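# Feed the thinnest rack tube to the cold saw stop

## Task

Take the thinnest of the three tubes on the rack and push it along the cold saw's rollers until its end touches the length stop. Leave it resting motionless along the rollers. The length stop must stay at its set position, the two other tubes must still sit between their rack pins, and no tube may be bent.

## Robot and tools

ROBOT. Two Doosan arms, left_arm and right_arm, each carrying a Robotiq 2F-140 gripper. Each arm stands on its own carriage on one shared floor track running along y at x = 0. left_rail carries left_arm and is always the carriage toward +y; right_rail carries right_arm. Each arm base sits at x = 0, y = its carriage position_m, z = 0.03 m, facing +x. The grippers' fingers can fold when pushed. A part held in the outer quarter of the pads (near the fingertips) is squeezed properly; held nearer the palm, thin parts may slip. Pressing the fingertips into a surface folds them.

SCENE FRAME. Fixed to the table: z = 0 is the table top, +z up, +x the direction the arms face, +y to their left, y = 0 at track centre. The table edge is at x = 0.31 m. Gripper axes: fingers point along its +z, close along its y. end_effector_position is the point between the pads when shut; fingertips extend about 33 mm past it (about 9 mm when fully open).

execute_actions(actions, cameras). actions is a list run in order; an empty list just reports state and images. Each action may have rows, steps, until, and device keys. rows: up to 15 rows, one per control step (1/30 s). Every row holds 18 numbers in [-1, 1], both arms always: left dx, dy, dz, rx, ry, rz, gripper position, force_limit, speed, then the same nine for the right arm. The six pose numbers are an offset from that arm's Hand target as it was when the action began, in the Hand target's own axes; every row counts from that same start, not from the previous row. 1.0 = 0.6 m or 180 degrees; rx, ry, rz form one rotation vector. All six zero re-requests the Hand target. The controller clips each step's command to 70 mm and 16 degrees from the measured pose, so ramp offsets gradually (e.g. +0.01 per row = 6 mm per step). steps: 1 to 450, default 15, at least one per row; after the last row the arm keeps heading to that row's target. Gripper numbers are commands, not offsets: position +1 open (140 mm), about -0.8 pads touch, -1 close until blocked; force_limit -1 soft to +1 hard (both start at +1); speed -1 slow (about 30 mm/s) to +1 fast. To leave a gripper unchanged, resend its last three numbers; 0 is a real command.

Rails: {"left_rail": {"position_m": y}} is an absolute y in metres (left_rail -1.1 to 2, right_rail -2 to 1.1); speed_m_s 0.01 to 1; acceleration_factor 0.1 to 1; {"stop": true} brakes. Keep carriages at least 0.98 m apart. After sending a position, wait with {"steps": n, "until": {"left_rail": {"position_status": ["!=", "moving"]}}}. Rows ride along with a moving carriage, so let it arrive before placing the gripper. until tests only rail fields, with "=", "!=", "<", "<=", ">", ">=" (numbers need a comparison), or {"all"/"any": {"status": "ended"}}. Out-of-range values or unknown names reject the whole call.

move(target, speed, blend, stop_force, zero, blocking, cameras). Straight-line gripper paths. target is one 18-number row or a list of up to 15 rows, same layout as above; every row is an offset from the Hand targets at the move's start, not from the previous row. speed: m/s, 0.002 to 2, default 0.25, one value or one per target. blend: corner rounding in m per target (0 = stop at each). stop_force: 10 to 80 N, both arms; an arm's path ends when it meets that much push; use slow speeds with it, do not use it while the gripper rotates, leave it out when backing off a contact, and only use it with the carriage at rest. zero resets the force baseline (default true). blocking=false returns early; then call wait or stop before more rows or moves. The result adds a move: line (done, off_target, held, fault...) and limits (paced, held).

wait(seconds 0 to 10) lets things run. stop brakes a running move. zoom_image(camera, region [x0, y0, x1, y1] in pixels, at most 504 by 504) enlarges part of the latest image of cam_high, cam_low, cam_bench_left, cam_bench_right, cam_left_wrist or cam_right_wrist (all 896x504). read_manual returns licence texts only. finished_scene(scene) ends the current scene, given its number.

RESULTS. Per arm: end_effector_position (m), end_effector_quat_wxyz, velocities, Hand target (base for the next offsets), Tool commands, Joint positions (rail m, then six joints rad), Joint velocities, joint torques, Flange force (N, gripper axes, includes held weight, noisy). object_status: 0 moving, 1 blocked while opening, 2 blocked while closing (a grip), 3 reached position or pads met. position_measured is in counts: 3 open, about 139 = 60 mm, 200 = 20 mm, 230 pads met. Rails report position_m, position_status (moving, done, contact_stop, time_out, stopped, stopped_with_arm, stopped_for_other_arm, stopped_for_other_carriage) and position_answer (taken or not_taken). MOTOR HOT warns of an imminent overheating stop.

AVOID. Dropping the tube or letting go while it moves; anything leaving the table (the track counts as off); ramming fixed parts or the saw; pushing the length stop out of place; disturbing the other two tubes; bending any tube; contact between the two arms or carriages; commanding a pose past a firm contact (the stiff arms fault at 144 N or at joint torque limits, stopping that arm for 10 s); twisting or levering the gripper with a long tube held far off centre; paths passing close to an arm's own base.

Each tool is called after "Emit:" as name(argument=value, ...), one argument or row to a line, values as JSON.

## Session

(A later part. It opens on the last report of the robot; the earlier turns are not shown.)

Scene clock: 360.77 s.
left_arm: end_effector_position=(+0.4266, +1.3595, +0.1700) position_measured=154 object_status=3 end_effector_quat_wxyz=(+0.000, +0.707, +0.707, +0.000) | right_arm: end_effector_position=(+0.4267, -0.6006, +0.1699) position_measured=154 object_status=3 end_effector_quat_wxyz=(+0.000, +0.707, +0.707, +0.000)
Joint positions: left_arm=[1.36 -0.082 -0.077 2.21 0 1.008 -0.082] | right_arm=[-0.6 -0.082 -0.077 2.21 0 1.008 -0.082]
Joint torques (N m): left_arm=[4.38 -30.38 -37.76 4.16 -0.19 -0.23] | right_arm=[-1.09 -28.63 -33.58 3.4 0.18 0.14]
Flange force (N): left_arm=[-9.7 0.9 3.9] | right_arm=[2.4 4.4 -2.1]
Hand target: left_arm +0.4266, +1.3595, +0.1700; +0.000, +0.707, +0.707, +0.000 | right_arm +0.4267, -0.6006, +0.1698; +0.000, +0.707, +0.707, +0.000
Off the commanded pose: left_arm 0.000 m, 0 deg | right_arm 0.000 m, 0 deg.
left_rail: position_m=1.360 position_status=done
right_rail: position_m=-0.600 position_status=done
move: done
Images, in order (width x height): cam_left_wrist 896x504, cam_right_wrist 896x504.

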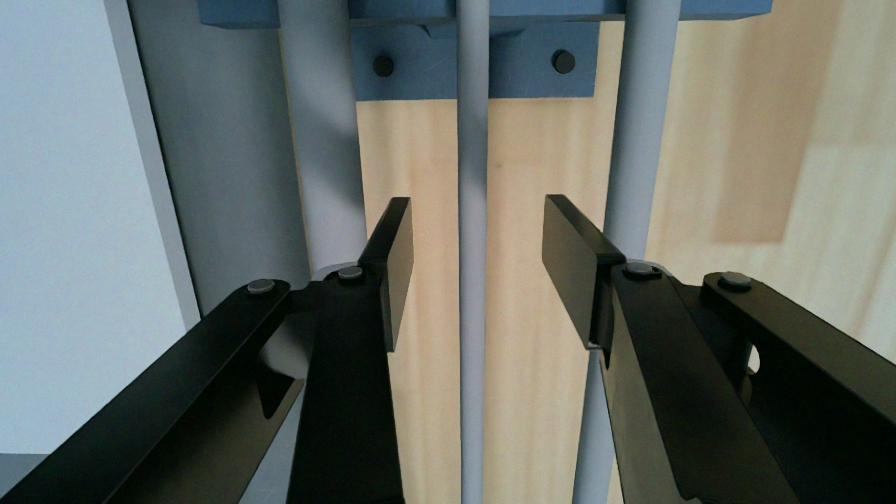

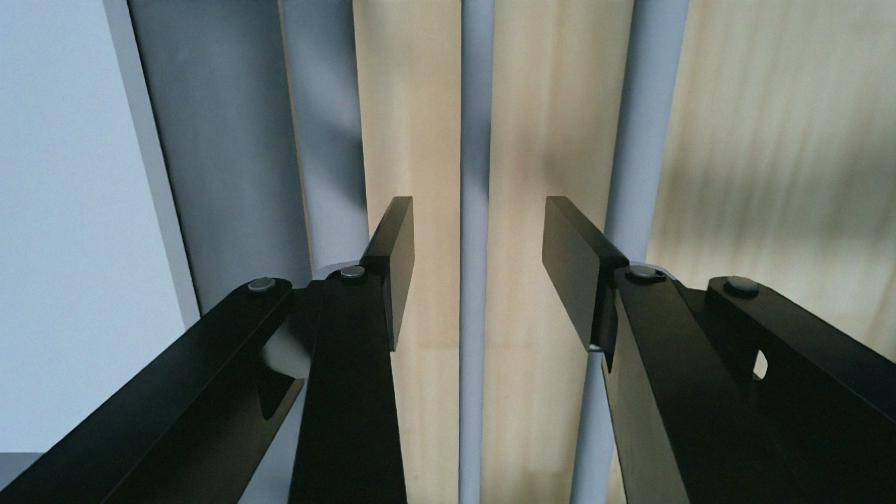

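Emit:
move(
  target=[0,0,0.0425,0,0,0,-0.2,0,0, 0,0,0.0425,0,0,0,-0.2,0,0],
  speed=0.1,
  cameras=["cam_left_wrist","cam_right_wrist"],
)

Emit:
execute_actions(
  actions=[
    {"rows":[[0,0,0,0,0,0,-1,0,-1, 0,0,0,0,0,0,-1,0,-1]],"steps":75},
  ],
  cameras=["cam_left_wrist","cam_right_wrist"],
)

Scene clock: 373.13 s.
left_arm: end_effector_position=(+0.4266, +1.3595, +0.1445) position_measured=154 object_status=3 end_effector_quat_wxyz=(+0.000, +0.707, +0.707, +0.000) | right_arm: end_effector_position=(+0.4267, -0.6006, +0.1444) position_measured=154 object_status=3 end_effector_quat_wxyz=(+0.000, +0.707, +0.707, +0.000)
Joint positions: left_arm=[1.36 -0.082 -0.048 2.239 0 0.951 -0.082] | right_arm=[-0.6 -0.082 -0.048 2.239 0 0.951 -0.082]
Joint torques (N m): left_arm=[4.59 -32.23 -36.4 4.07 -0.45 -0.21] | right_arm=[-0.73 -29.74 -32.5 3.32 0.2 0.1]
Flange force (N): left_arm=[-10.0 0.8 3.5] | right_arm=[1.5 3.7 -1.9]
Hand target: left_arm +0.4266, +1.3595, +0.1445; +0.000, +0.707, +0.707, +0.000 | right_arm +0.4267, -0.6006, +0.1443; +0.000, +0.707, +0.707, +0.000
Off the commanded pose: left_arm 0.000 m, 0 deg | right_arm 0.000 m, 0 deg.
left_rail: position_m=1.360 position_status=done
right_rail: position_m=-0.600 position_status=done
move: done
Images, in order (width x height): cam_left_wrist 896x504, cam_right_wrist 896x504.

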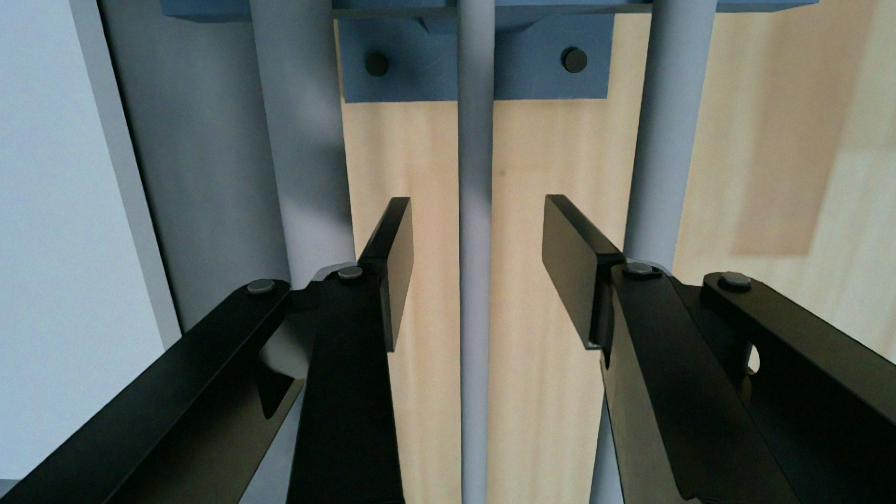

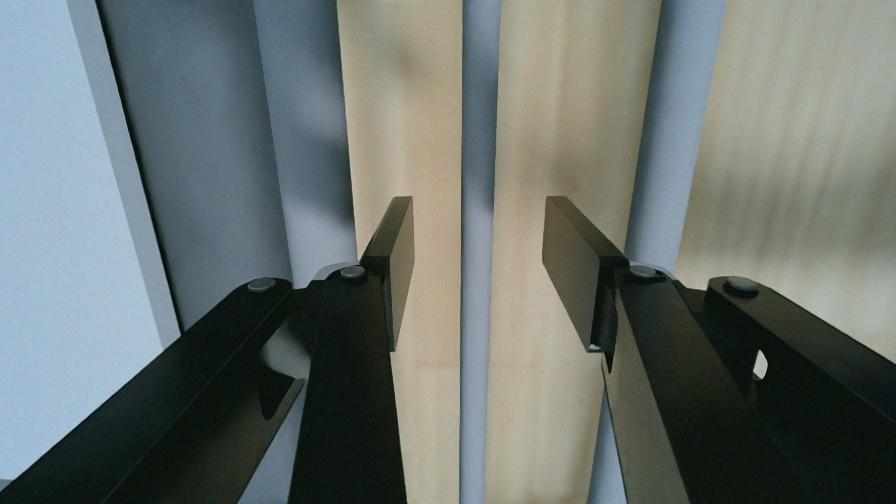

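Scene clock: 375.83 s.
left_arm: end_effector_position=(+0.4266, +1.3595, +0.1444) position_measured=215 object_status=2 end_effector_quat_wxyz=(+0.000, +0.707, +0.707, +0.000) | right_arm: end_effector_position=(+0.4267, -0.6006, +0.1443) position_measured=215 object_status=2 end_effector_quat_wxyz=(+0.000, +0.707, +0.707, +0.000)
Joint positions: left_arm=[1.36 -0.082 -0.048 2.239 0 0.951 -0.082] | right_arm=[-0.6 -0.082 -0.048 2.239 0 0.95 -0.082]
Joint torques (N m): left_arm=[4.66 -30.2 -34.66 4.15 -0.57 -0.16] | right_arm=[-1.33 -28.74 -32.21 3.23 -0.03 0.08]
Flange force (N): left_arm=[-10.7 -0.1 -1.6] | right_arm=[3.1 2.0 -4.4]
Hand target: left_arm +0.4266, +1.3595, +0.1445; +0.000, +0.707, +0.707, +0.000 | right_arm +0.4267, -0.6006, +0.1443; +0.000, +0.707, +0.707, +0.000
Off the commanded pose: left_arm 0.000 m, 0 deg | right_arm 0.000 m, 0 deg.
left_rail: position_m=1.360 position_status=done
right_rail: position_m=-0.600 position_status=done
Images, in order (width x height): cam_left_wrist 896x504, cam_right_wrist 896x504.

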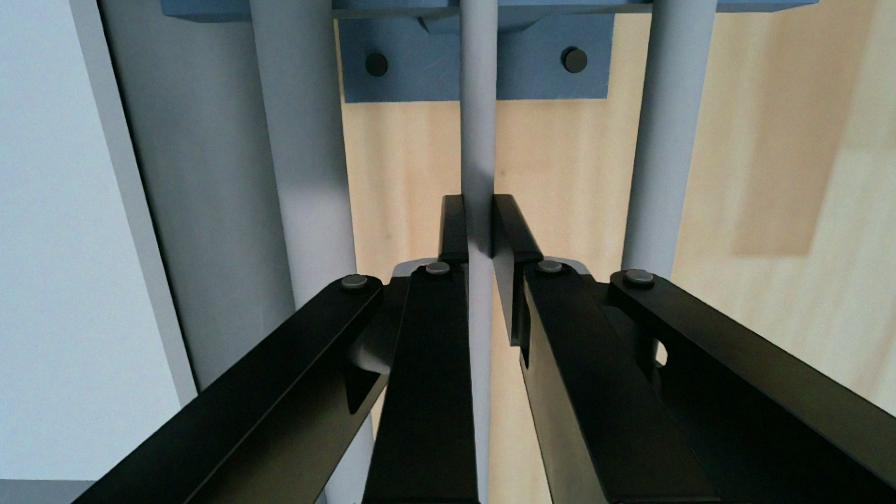

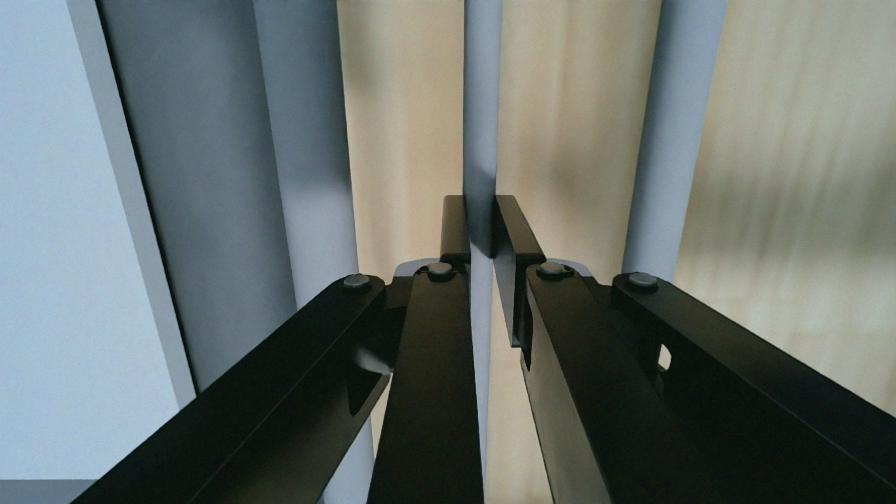

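Emit:
move(
  target=[0,0,-0.1,0,0,0,-1,0,-1, 0,0,-0.1,0,0,0,-1,0,-1],
  speed=0.08,
)

Scene clock: 382.93 s.
left_arm: end_effector_position=(+0.4266, +1.3595, +0.2044) position_measured=215 object_status=2 end_effector_quat_wxyz=(+0.000, +0.707, +0.707, +0.000) | right_arm: end_effector_position=(+0.4267, -0.6005, +0.2043) position_measured=215 object_status=2 end_effector_quat_wxyz=(+0.000, +0.707, +0.707, +0.000)
Joint positions: left_arm=[1.36 -0.082 -0.111 2.169 0 1.084 -0.082] | right_arm=[-0.6 -0.082 -0.111 2.169 0 1.083 -0.082]
Joint torques (N m): left_arm=[5.08 -29.76 -40.95 4.65 -0.24 -0.19] | right_arm=[-1.62 -27.56 -37.24 3.28 0.03 0.06]
Flange force (N): left_arm=[-11.2 1.2 6.8] | right_arm=[3.6 3.8 1.1]
Hand target: left_arm +0.4266, +1.3595, +0.2045; +0.000, +0.707, +0.707, +0.000 | right_arm +0.4267, -0.6006, +0.2043; +0.000, +0.707, +0.707, +0.000
Off the commanded pose: left_arm 0.000 m, 0 deg | right_arm 0.000 m, 0 deg.
left_rail: position_m=1.360 position_status=done
right_rail: position_m=-0.600 position_status=done
move: done

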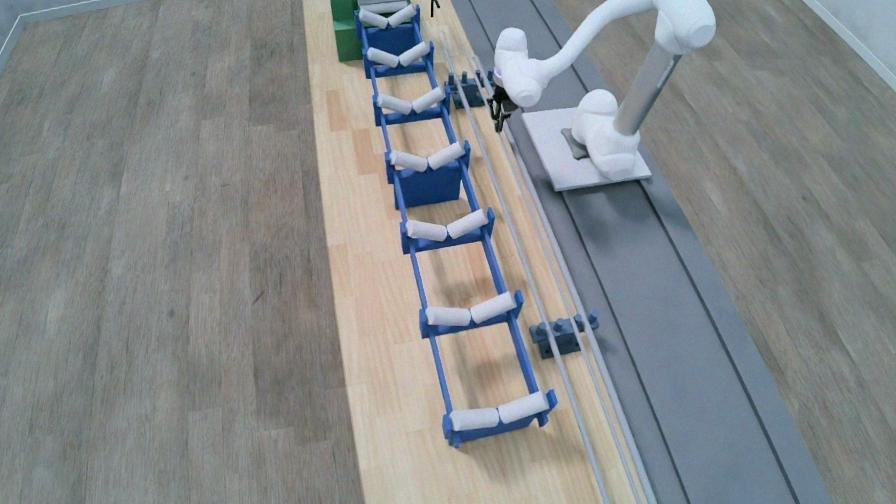

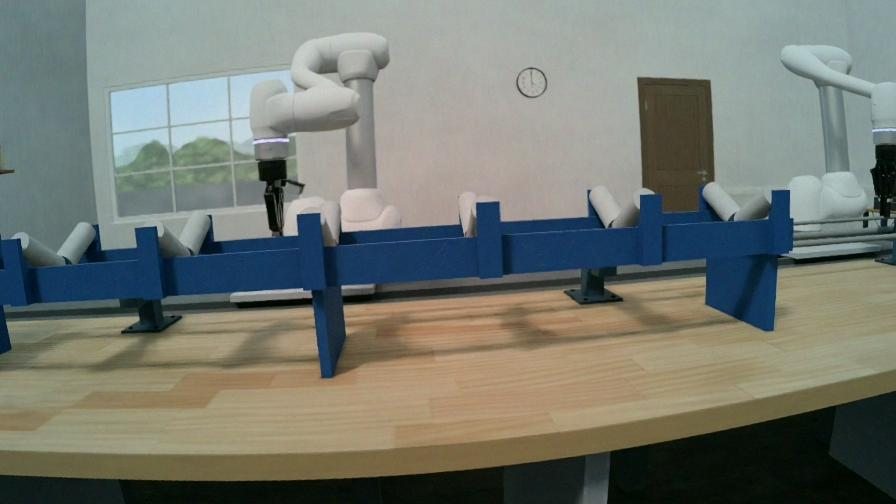

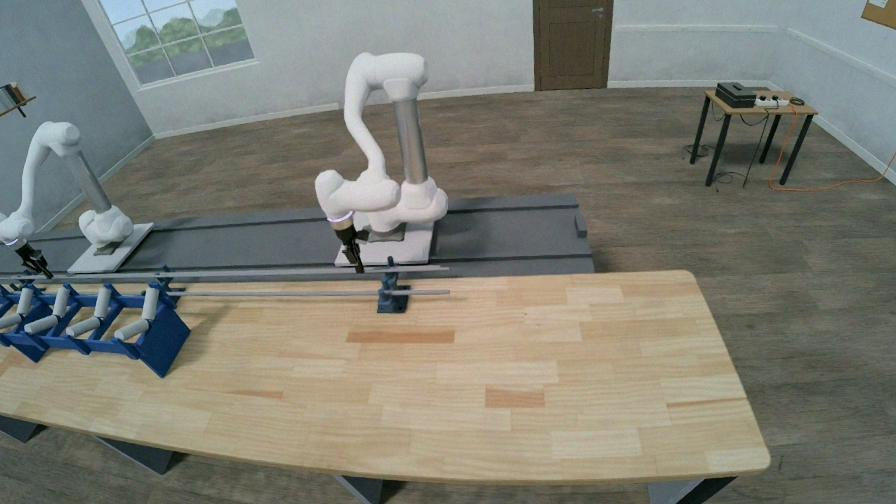

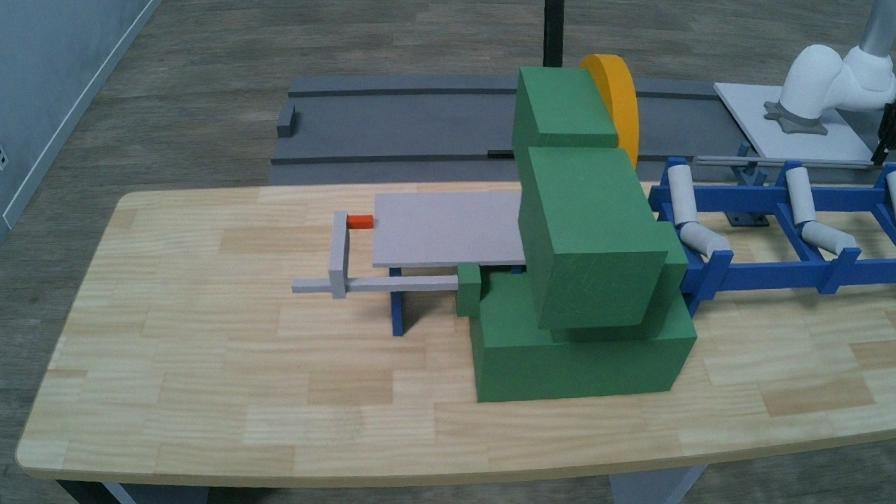

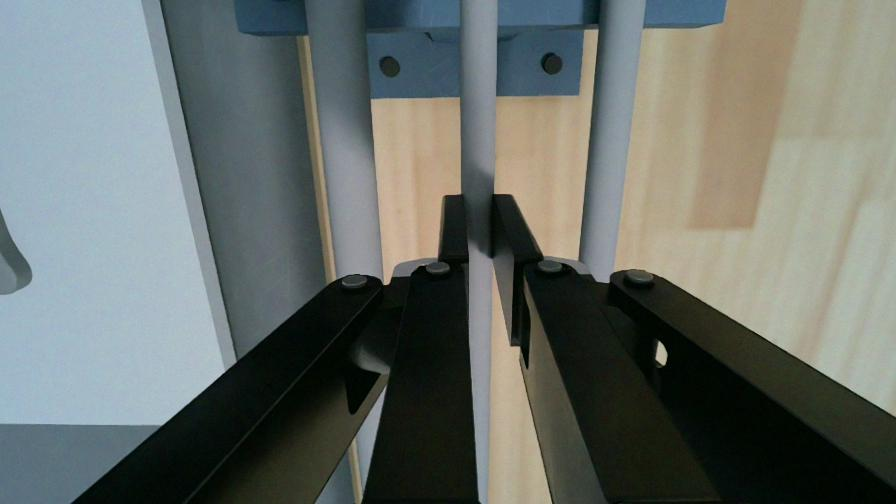

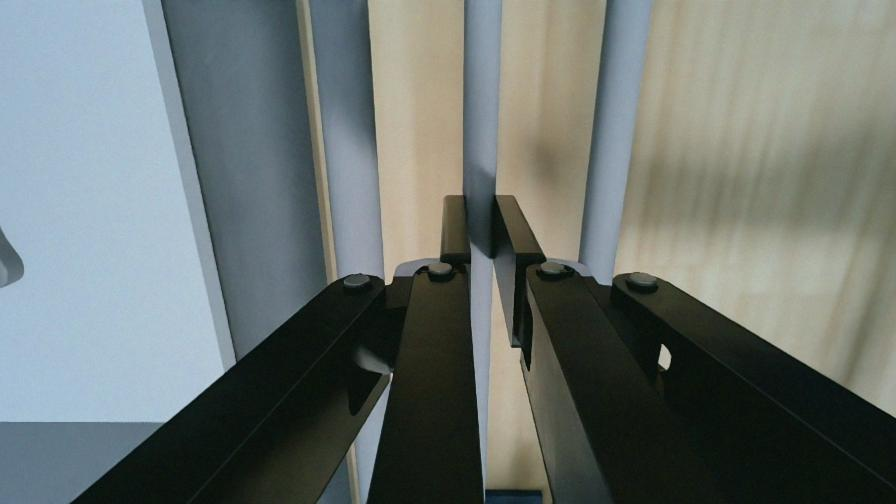

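Emit:
zoom_image(
  camera="cam_high",
  region=[400, 60, 700, 504],
)

Emit:
zoom_image(
  camera="cam_bench_left",
  region=[120, 220, 500, 340],
)

Scaled by 1.135 from the camera's 896x504 image, which has a finer 1280x720 frame.

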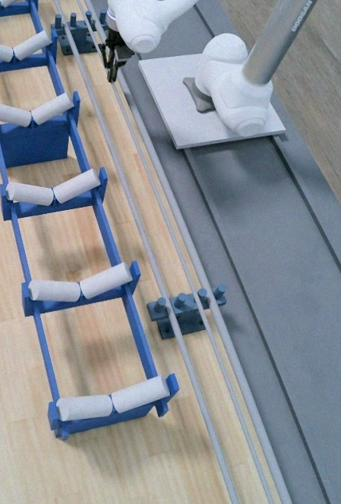

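Scaled by 1.326 from the camera's 896x504 image, which has a finer 1280x720 frame.

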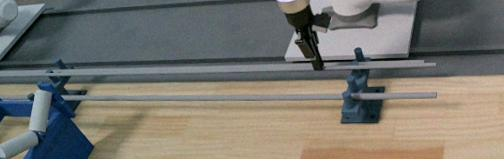

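Emit:
move(
  target=[
    [0,0,-0.309,0,0,0,-1,0,-1, 0,0,-0.309,0,0,0,-1,0,-1],
    [0,0.5425,-0.309,0,0,0,-1,0,-1, 0,0.5422,-0.309,0,0,0,-1,0,-1],
    [0,0.5425,-0.1425,0,0,0,-1,0,-1, 0,0.5422,-0.1425,0,0,0,-1,0,-1],
  ],
  speed=0.2,
  blend=[0.04,0.04,0],
)

Scene clock: 412.03 s.
left_arm: end_effector_position=(+0.7521, +1.3595, +0.2900) position_measured=215 object_status=2 end_effector_quat_wxyz=(+0.000, +0.707, +0.707, +0.000) | right_arm: end_effector_position=(+0.7521, -0.6006, +0.2901) position_measured=215 object_status=2 end_effector_quat_wxyz=(+0.000, +0.707, +0.707, +0.000)
Joint positions: left_arm=[1.36 -0.047 0.347 1.482 0 1.312 -0.047] | right_arm=[-0.6 -0.047 0.347 1.482 0 1.312 -0.047]
Joint torques (N m): left_arm=[6.19 -80.61 -44.2 5.68 -0.32 -0.26] | right_arm=[-3.43 -53.7 -27.55 2.96 -2.9 0.12]
Flange force (N): left_arm=[-8.0 -0.9 4.1] | right_arm=[4.5 -5.0 -32.3]
Hand target: left_arm +0.7521, +1.3595, +0.2900; +0.000, +0.707, +0.707, +0.000 | right_arm +0.7521, -0.6006, +0.2898; +0.000, +0.707, +0.707, +0.000
Off the commanded pose: left_arm 0.000 m, 0 deg | right_arm 0.000 m, 0 deg.
left_rail: position_m=1.360 position_status=done
right_rail: position_m=-0.600 position_status=done
move: done

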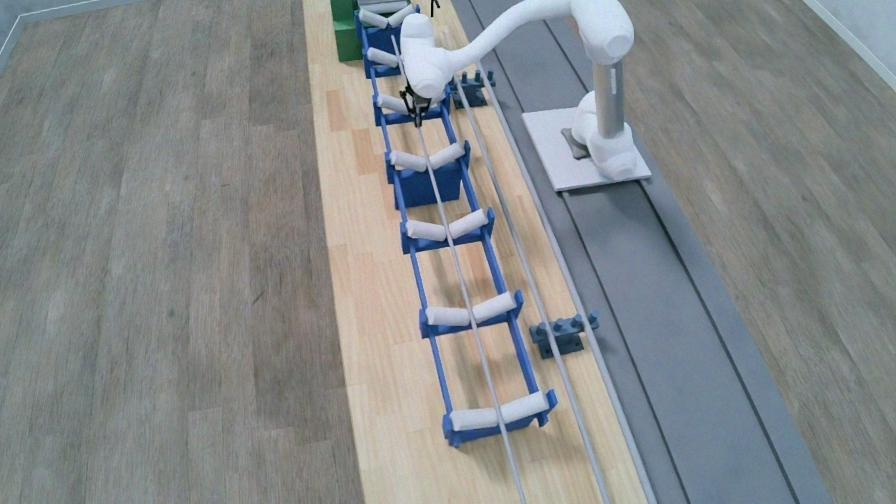

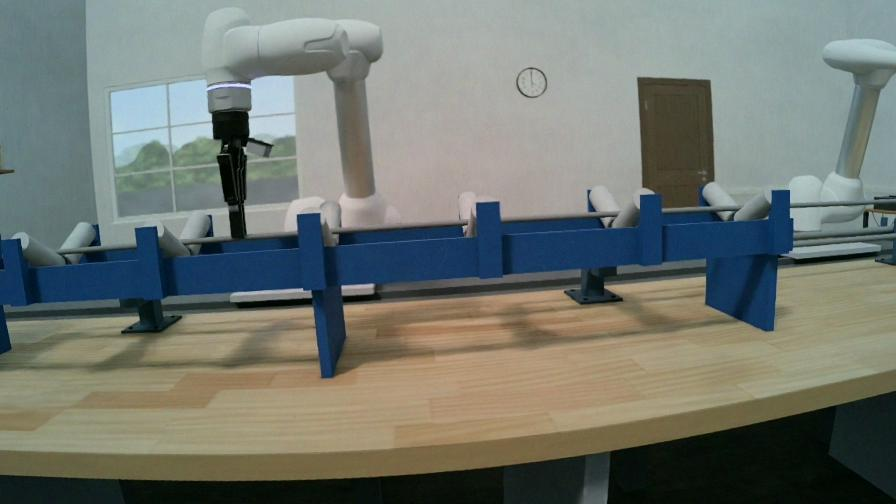

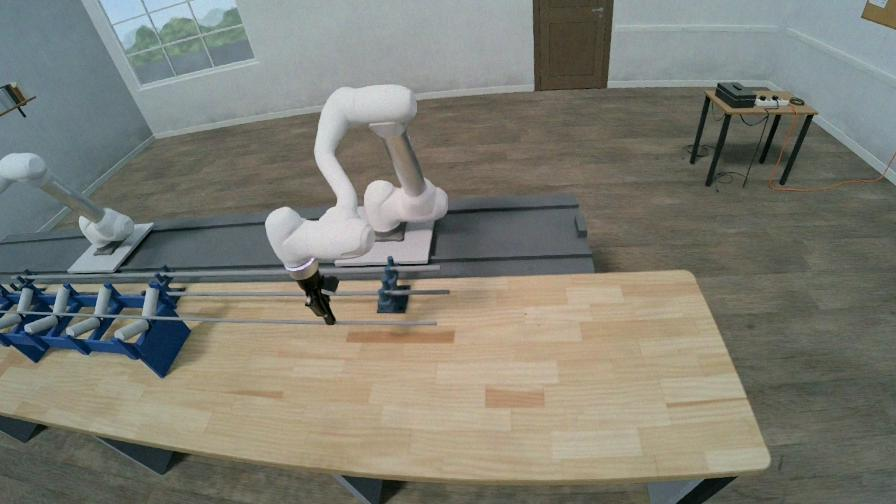

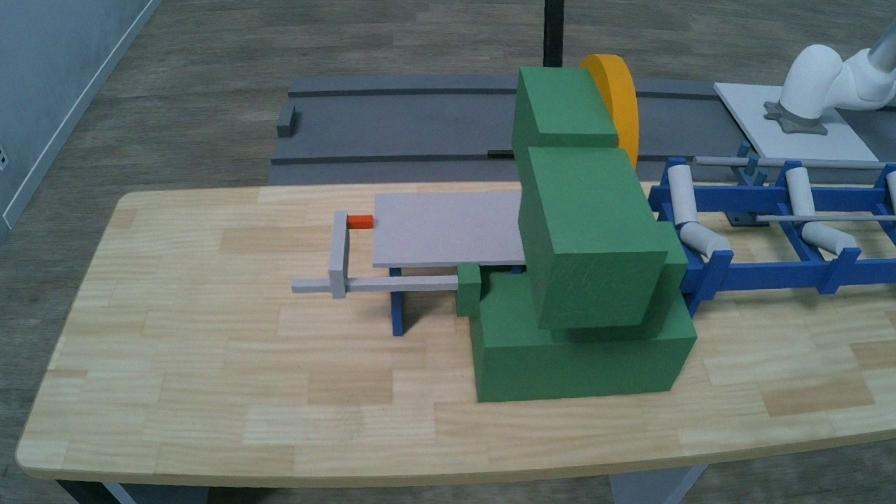

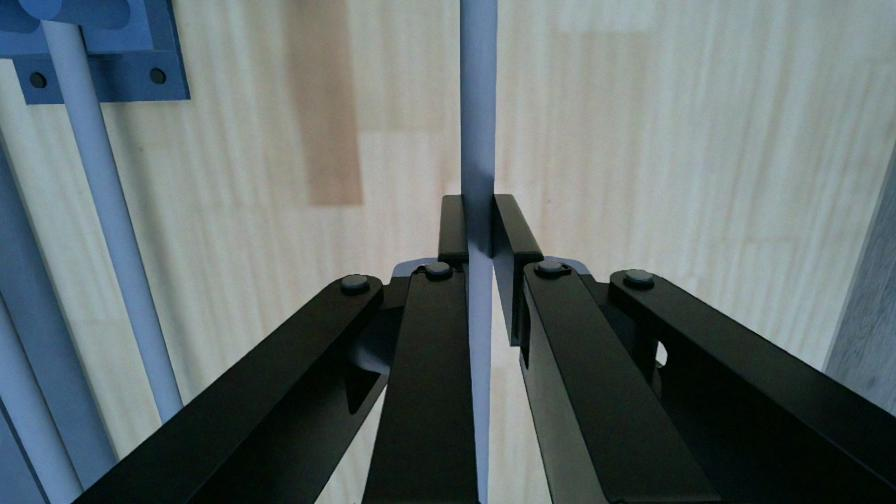

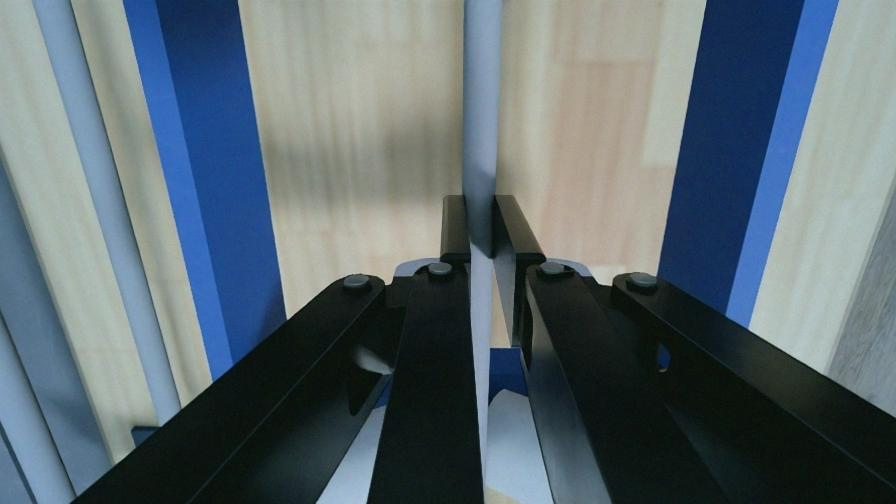

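Emit:
move(
  target=[0,0,-0.05,0,0,0,-1,0,-1, 0,0,-0.05,0,0,0,-1,0,-1],
  speed=0.1,
  cameras=["cam_right_wrist","cam_bench_right"],
)

Scene clock: 420.70 s.
left_arm: end_effector_position=(+0.7521, +1.3595, +0.3199) position_measured=215 object_status=2 end_effector_quat_wxyz=(+0.000, +0.707, +0.707, +0.000) | right_arm: end_effector_position=(+0.7521, -0.6006, +0.3198) position_measured=215 object_status=2 end_effector_quat_wxyz=(+0.000, +0.707, +0.707, +0.000)
Joint positions: left_arm=[1.36 -0.047 0.336 1.443 0 1.363 -0.047] | right_arm=[-0.6 -0.047 0.336 1.443 0 1.363 -0.047]
Joint torques (N m): left_arm=[7.03 -81.72 -45.56 5.96 -0.22 -0.2] | right_arm=[-3.63 -79.57 -40.47 2.76 -0.13 0.15]
Flange force (N): left_arm=[-9.8 0.1 6.8] | right_arm=[4.6 8.2 -0.7]
Hand target: left_arm +0.7521, +1.3595, +0.3200; +0.000, +0.707, +0.707, +0.000 | right_arm +0.7521, -0.6006, +0.3198; +0.000, +0.707, +0.707, +0.000
Off the commanded pose: left_arm 0.000 m, 0 deg | right_arm 0.000 m, 0 deg.
left_rail: position_m=1.360 position_status=done
right_rail: position_m=-0.600 position_status=done
move: done
Images, in order (width x height): cam_bench_right 896x504, cam_right_wrist 896x504.

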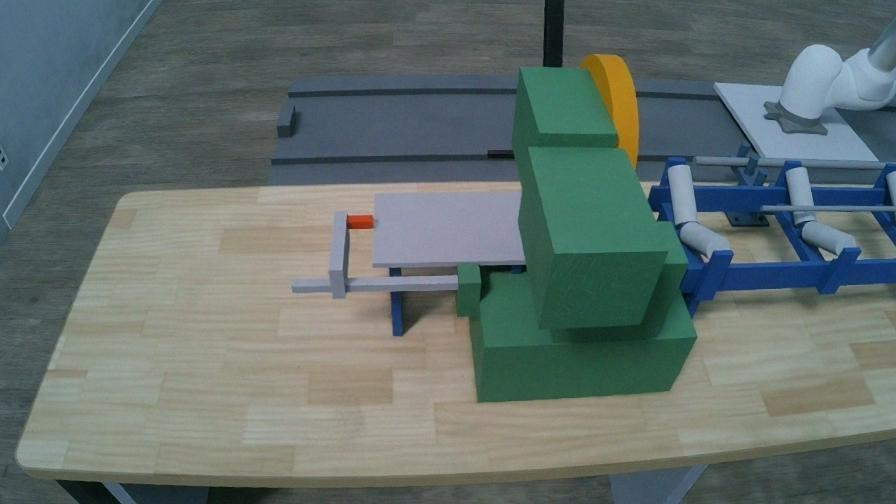

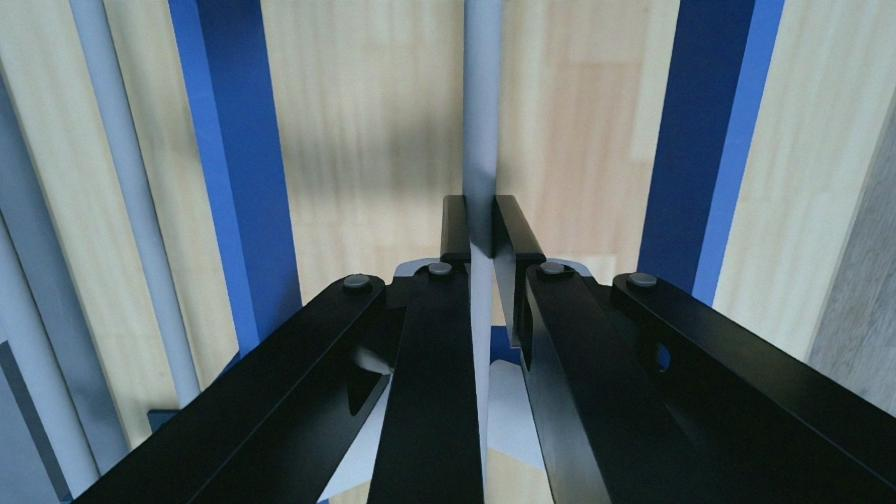

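Emit:
zoom_image(
  camera="cam_right_wrist",
  region=[300, 330, 620, 504],
)

Emit:
zoom_image(
  camera="cam_bench_right",
  region=[640, 140, 896, 290],
)

Scaled by 1.575 from the camera's 896x504 image, which has a finer 1280x720 frame.

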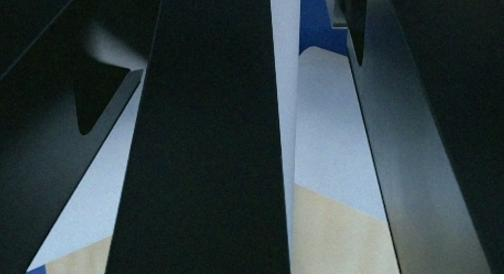

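Scaled by 1.969 from the camera's 896x504 image, which has a finer 1280x720 frame.

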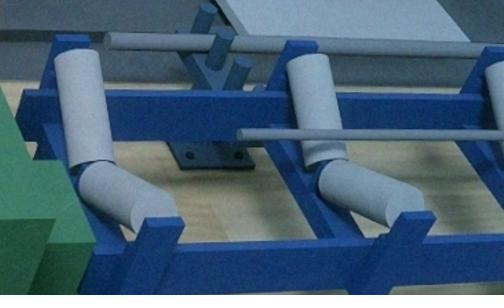

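Emit:
execute_actions(
  actions=[
    {"left_rail":{"position_m":0.76,"speed_m_s":0.3,"acceleration_factor":0.5},"right_rail":{"position_m":-1.2,"speed_m_s":0.3,"acceleration_factor":0.5},"steps":150,"until":{"all":{"status":"ended"}}},
  ],
)

Emit:
zoom_image(
  camera="cam_bench_right",
  region=[340, 140, 896, 320],
)

Scene clock: 487.83 s.
left_arm: end_effector_position=(+0.7521, +0.7595, +0.3200) position_measured=215 object_status=2 end_effector_quat_wxyz=(+0.000, +0.707, +0.707, +0.000) | right_arm: end_effector_position=(+0.7521, -1.2005, +0.3198) position_measured=215 object_status=2 end_effector_quat_wxyz=(+0.000, +0.707, +0.707, +0.000)
Joint positions: left_arm=[0.76 -0.047 0.336 1.443 0 1.363 -0.047] | right_arm=[-1.2 -0.047 0.336 1.443 0 1.363 -0.047]
Joint torques (N m): left_arm=[7.44 -81.38 -45.81 5.91 -0.21 -0.22] | right_arm=[-3.35 -78.89 -41.58 2.88 0.11 0.11]
Flange force (N): left_arm=[-10.2 -1.9 5.9] | right_arm=[4.3 4.3 0.9]
Hand target: left_arm +0.7521, +0.7595, +0.3200; +0.000, +0.707, +0.707, +0.000 | right_arm +0.7521, -1.2005, +0.3198; +0.000, +0.707, +0.707, +0.000
Tool commands: left_gripper/position=-1.0 left_gripper/force_limit=+0.0 left_gripper/speed=-1.0 right_gripper/position=-1.0 right_gripper/force_limit=+0.0 right_gripper/speed=-1.0
Off the commanded pose: left_arm 0.000 m, 0 deg | right_arm 0.000 m, 0 deg.
left_rail: position_m=0.760 speed_m_s=0.30 position_status=done
right_rail: position_m=-1.200 speed_m_s=0.30 position_status=done

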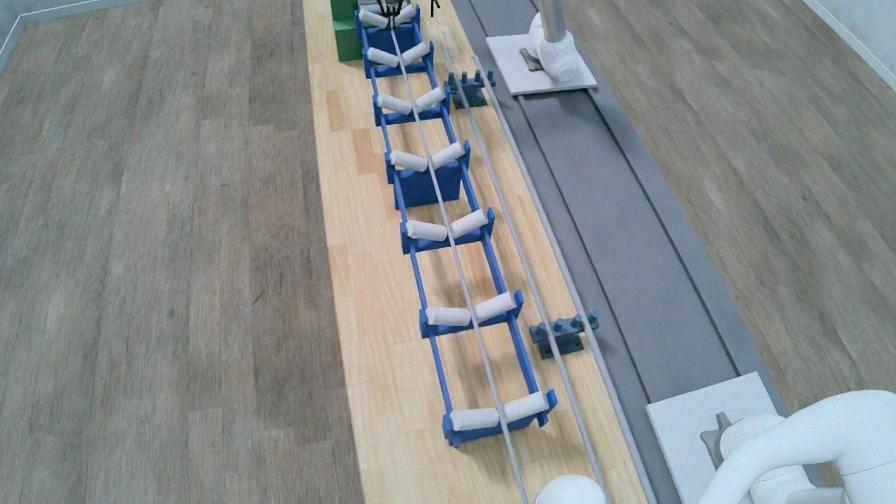

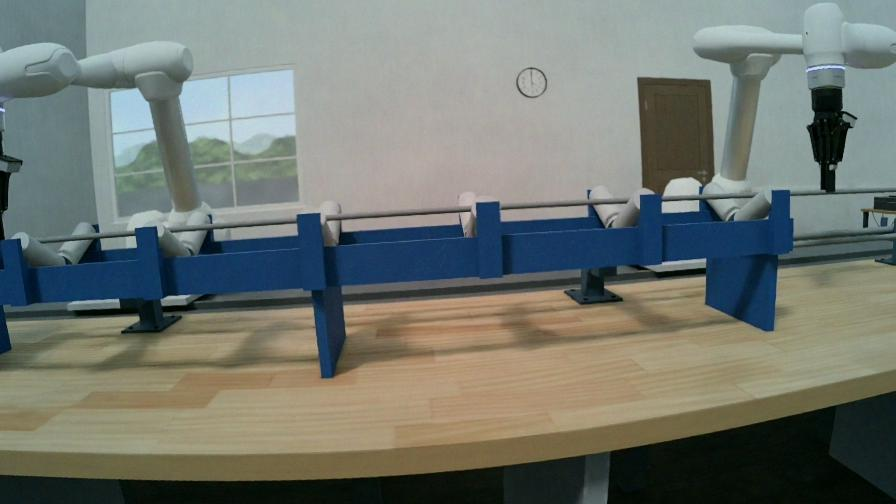

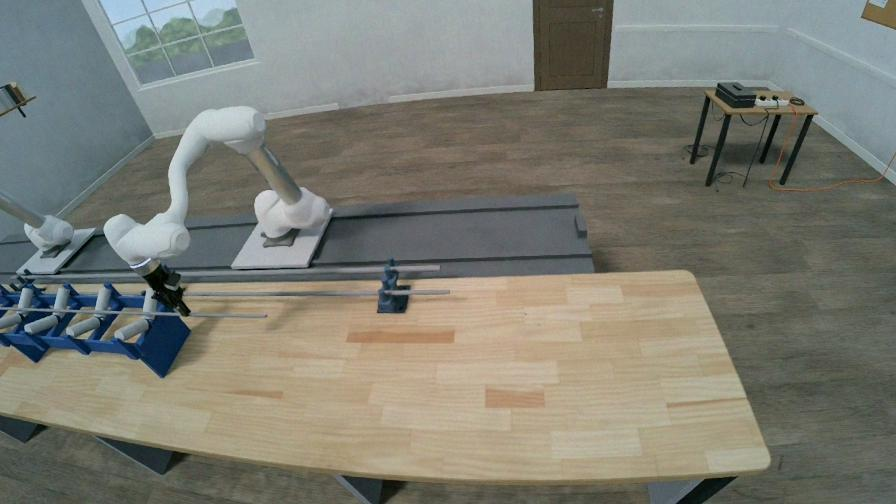

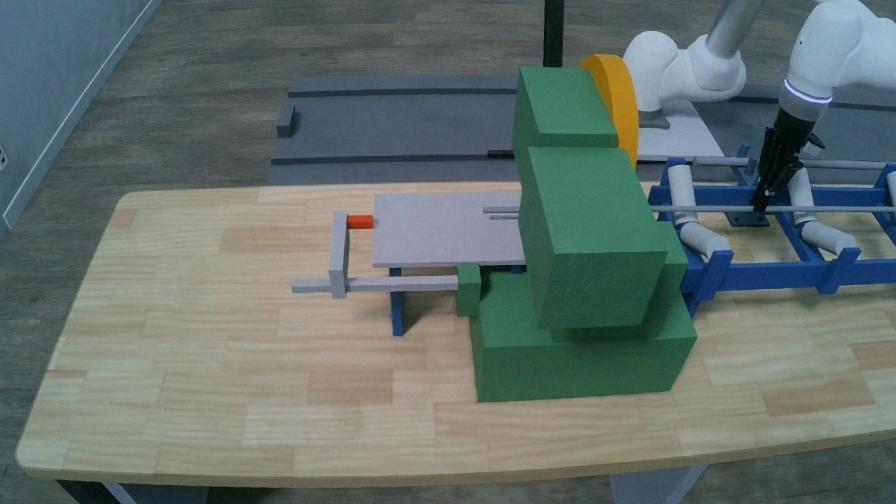

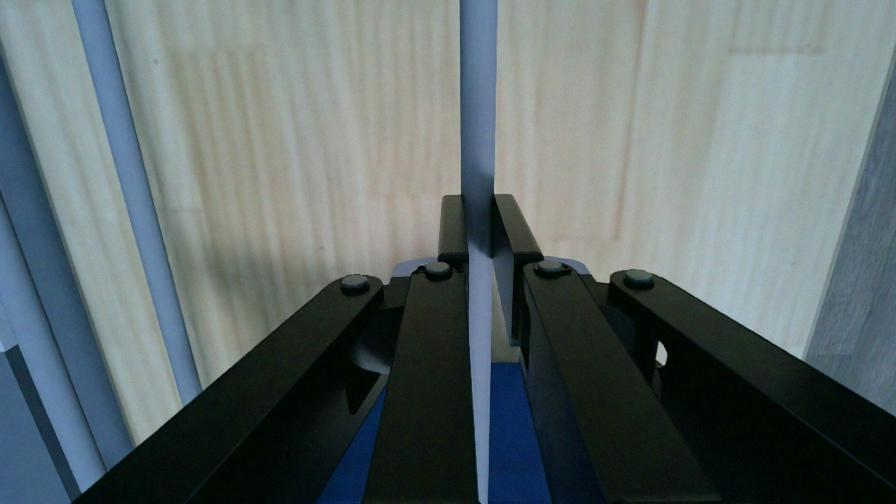

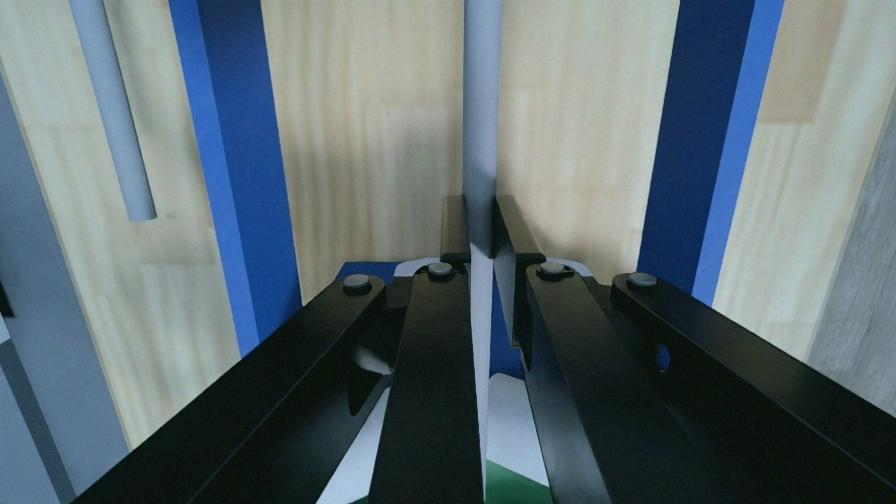

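Region (340, 140, 896, 320) is 556x180 pixels. A region can be at most 504 by 504 pixels.


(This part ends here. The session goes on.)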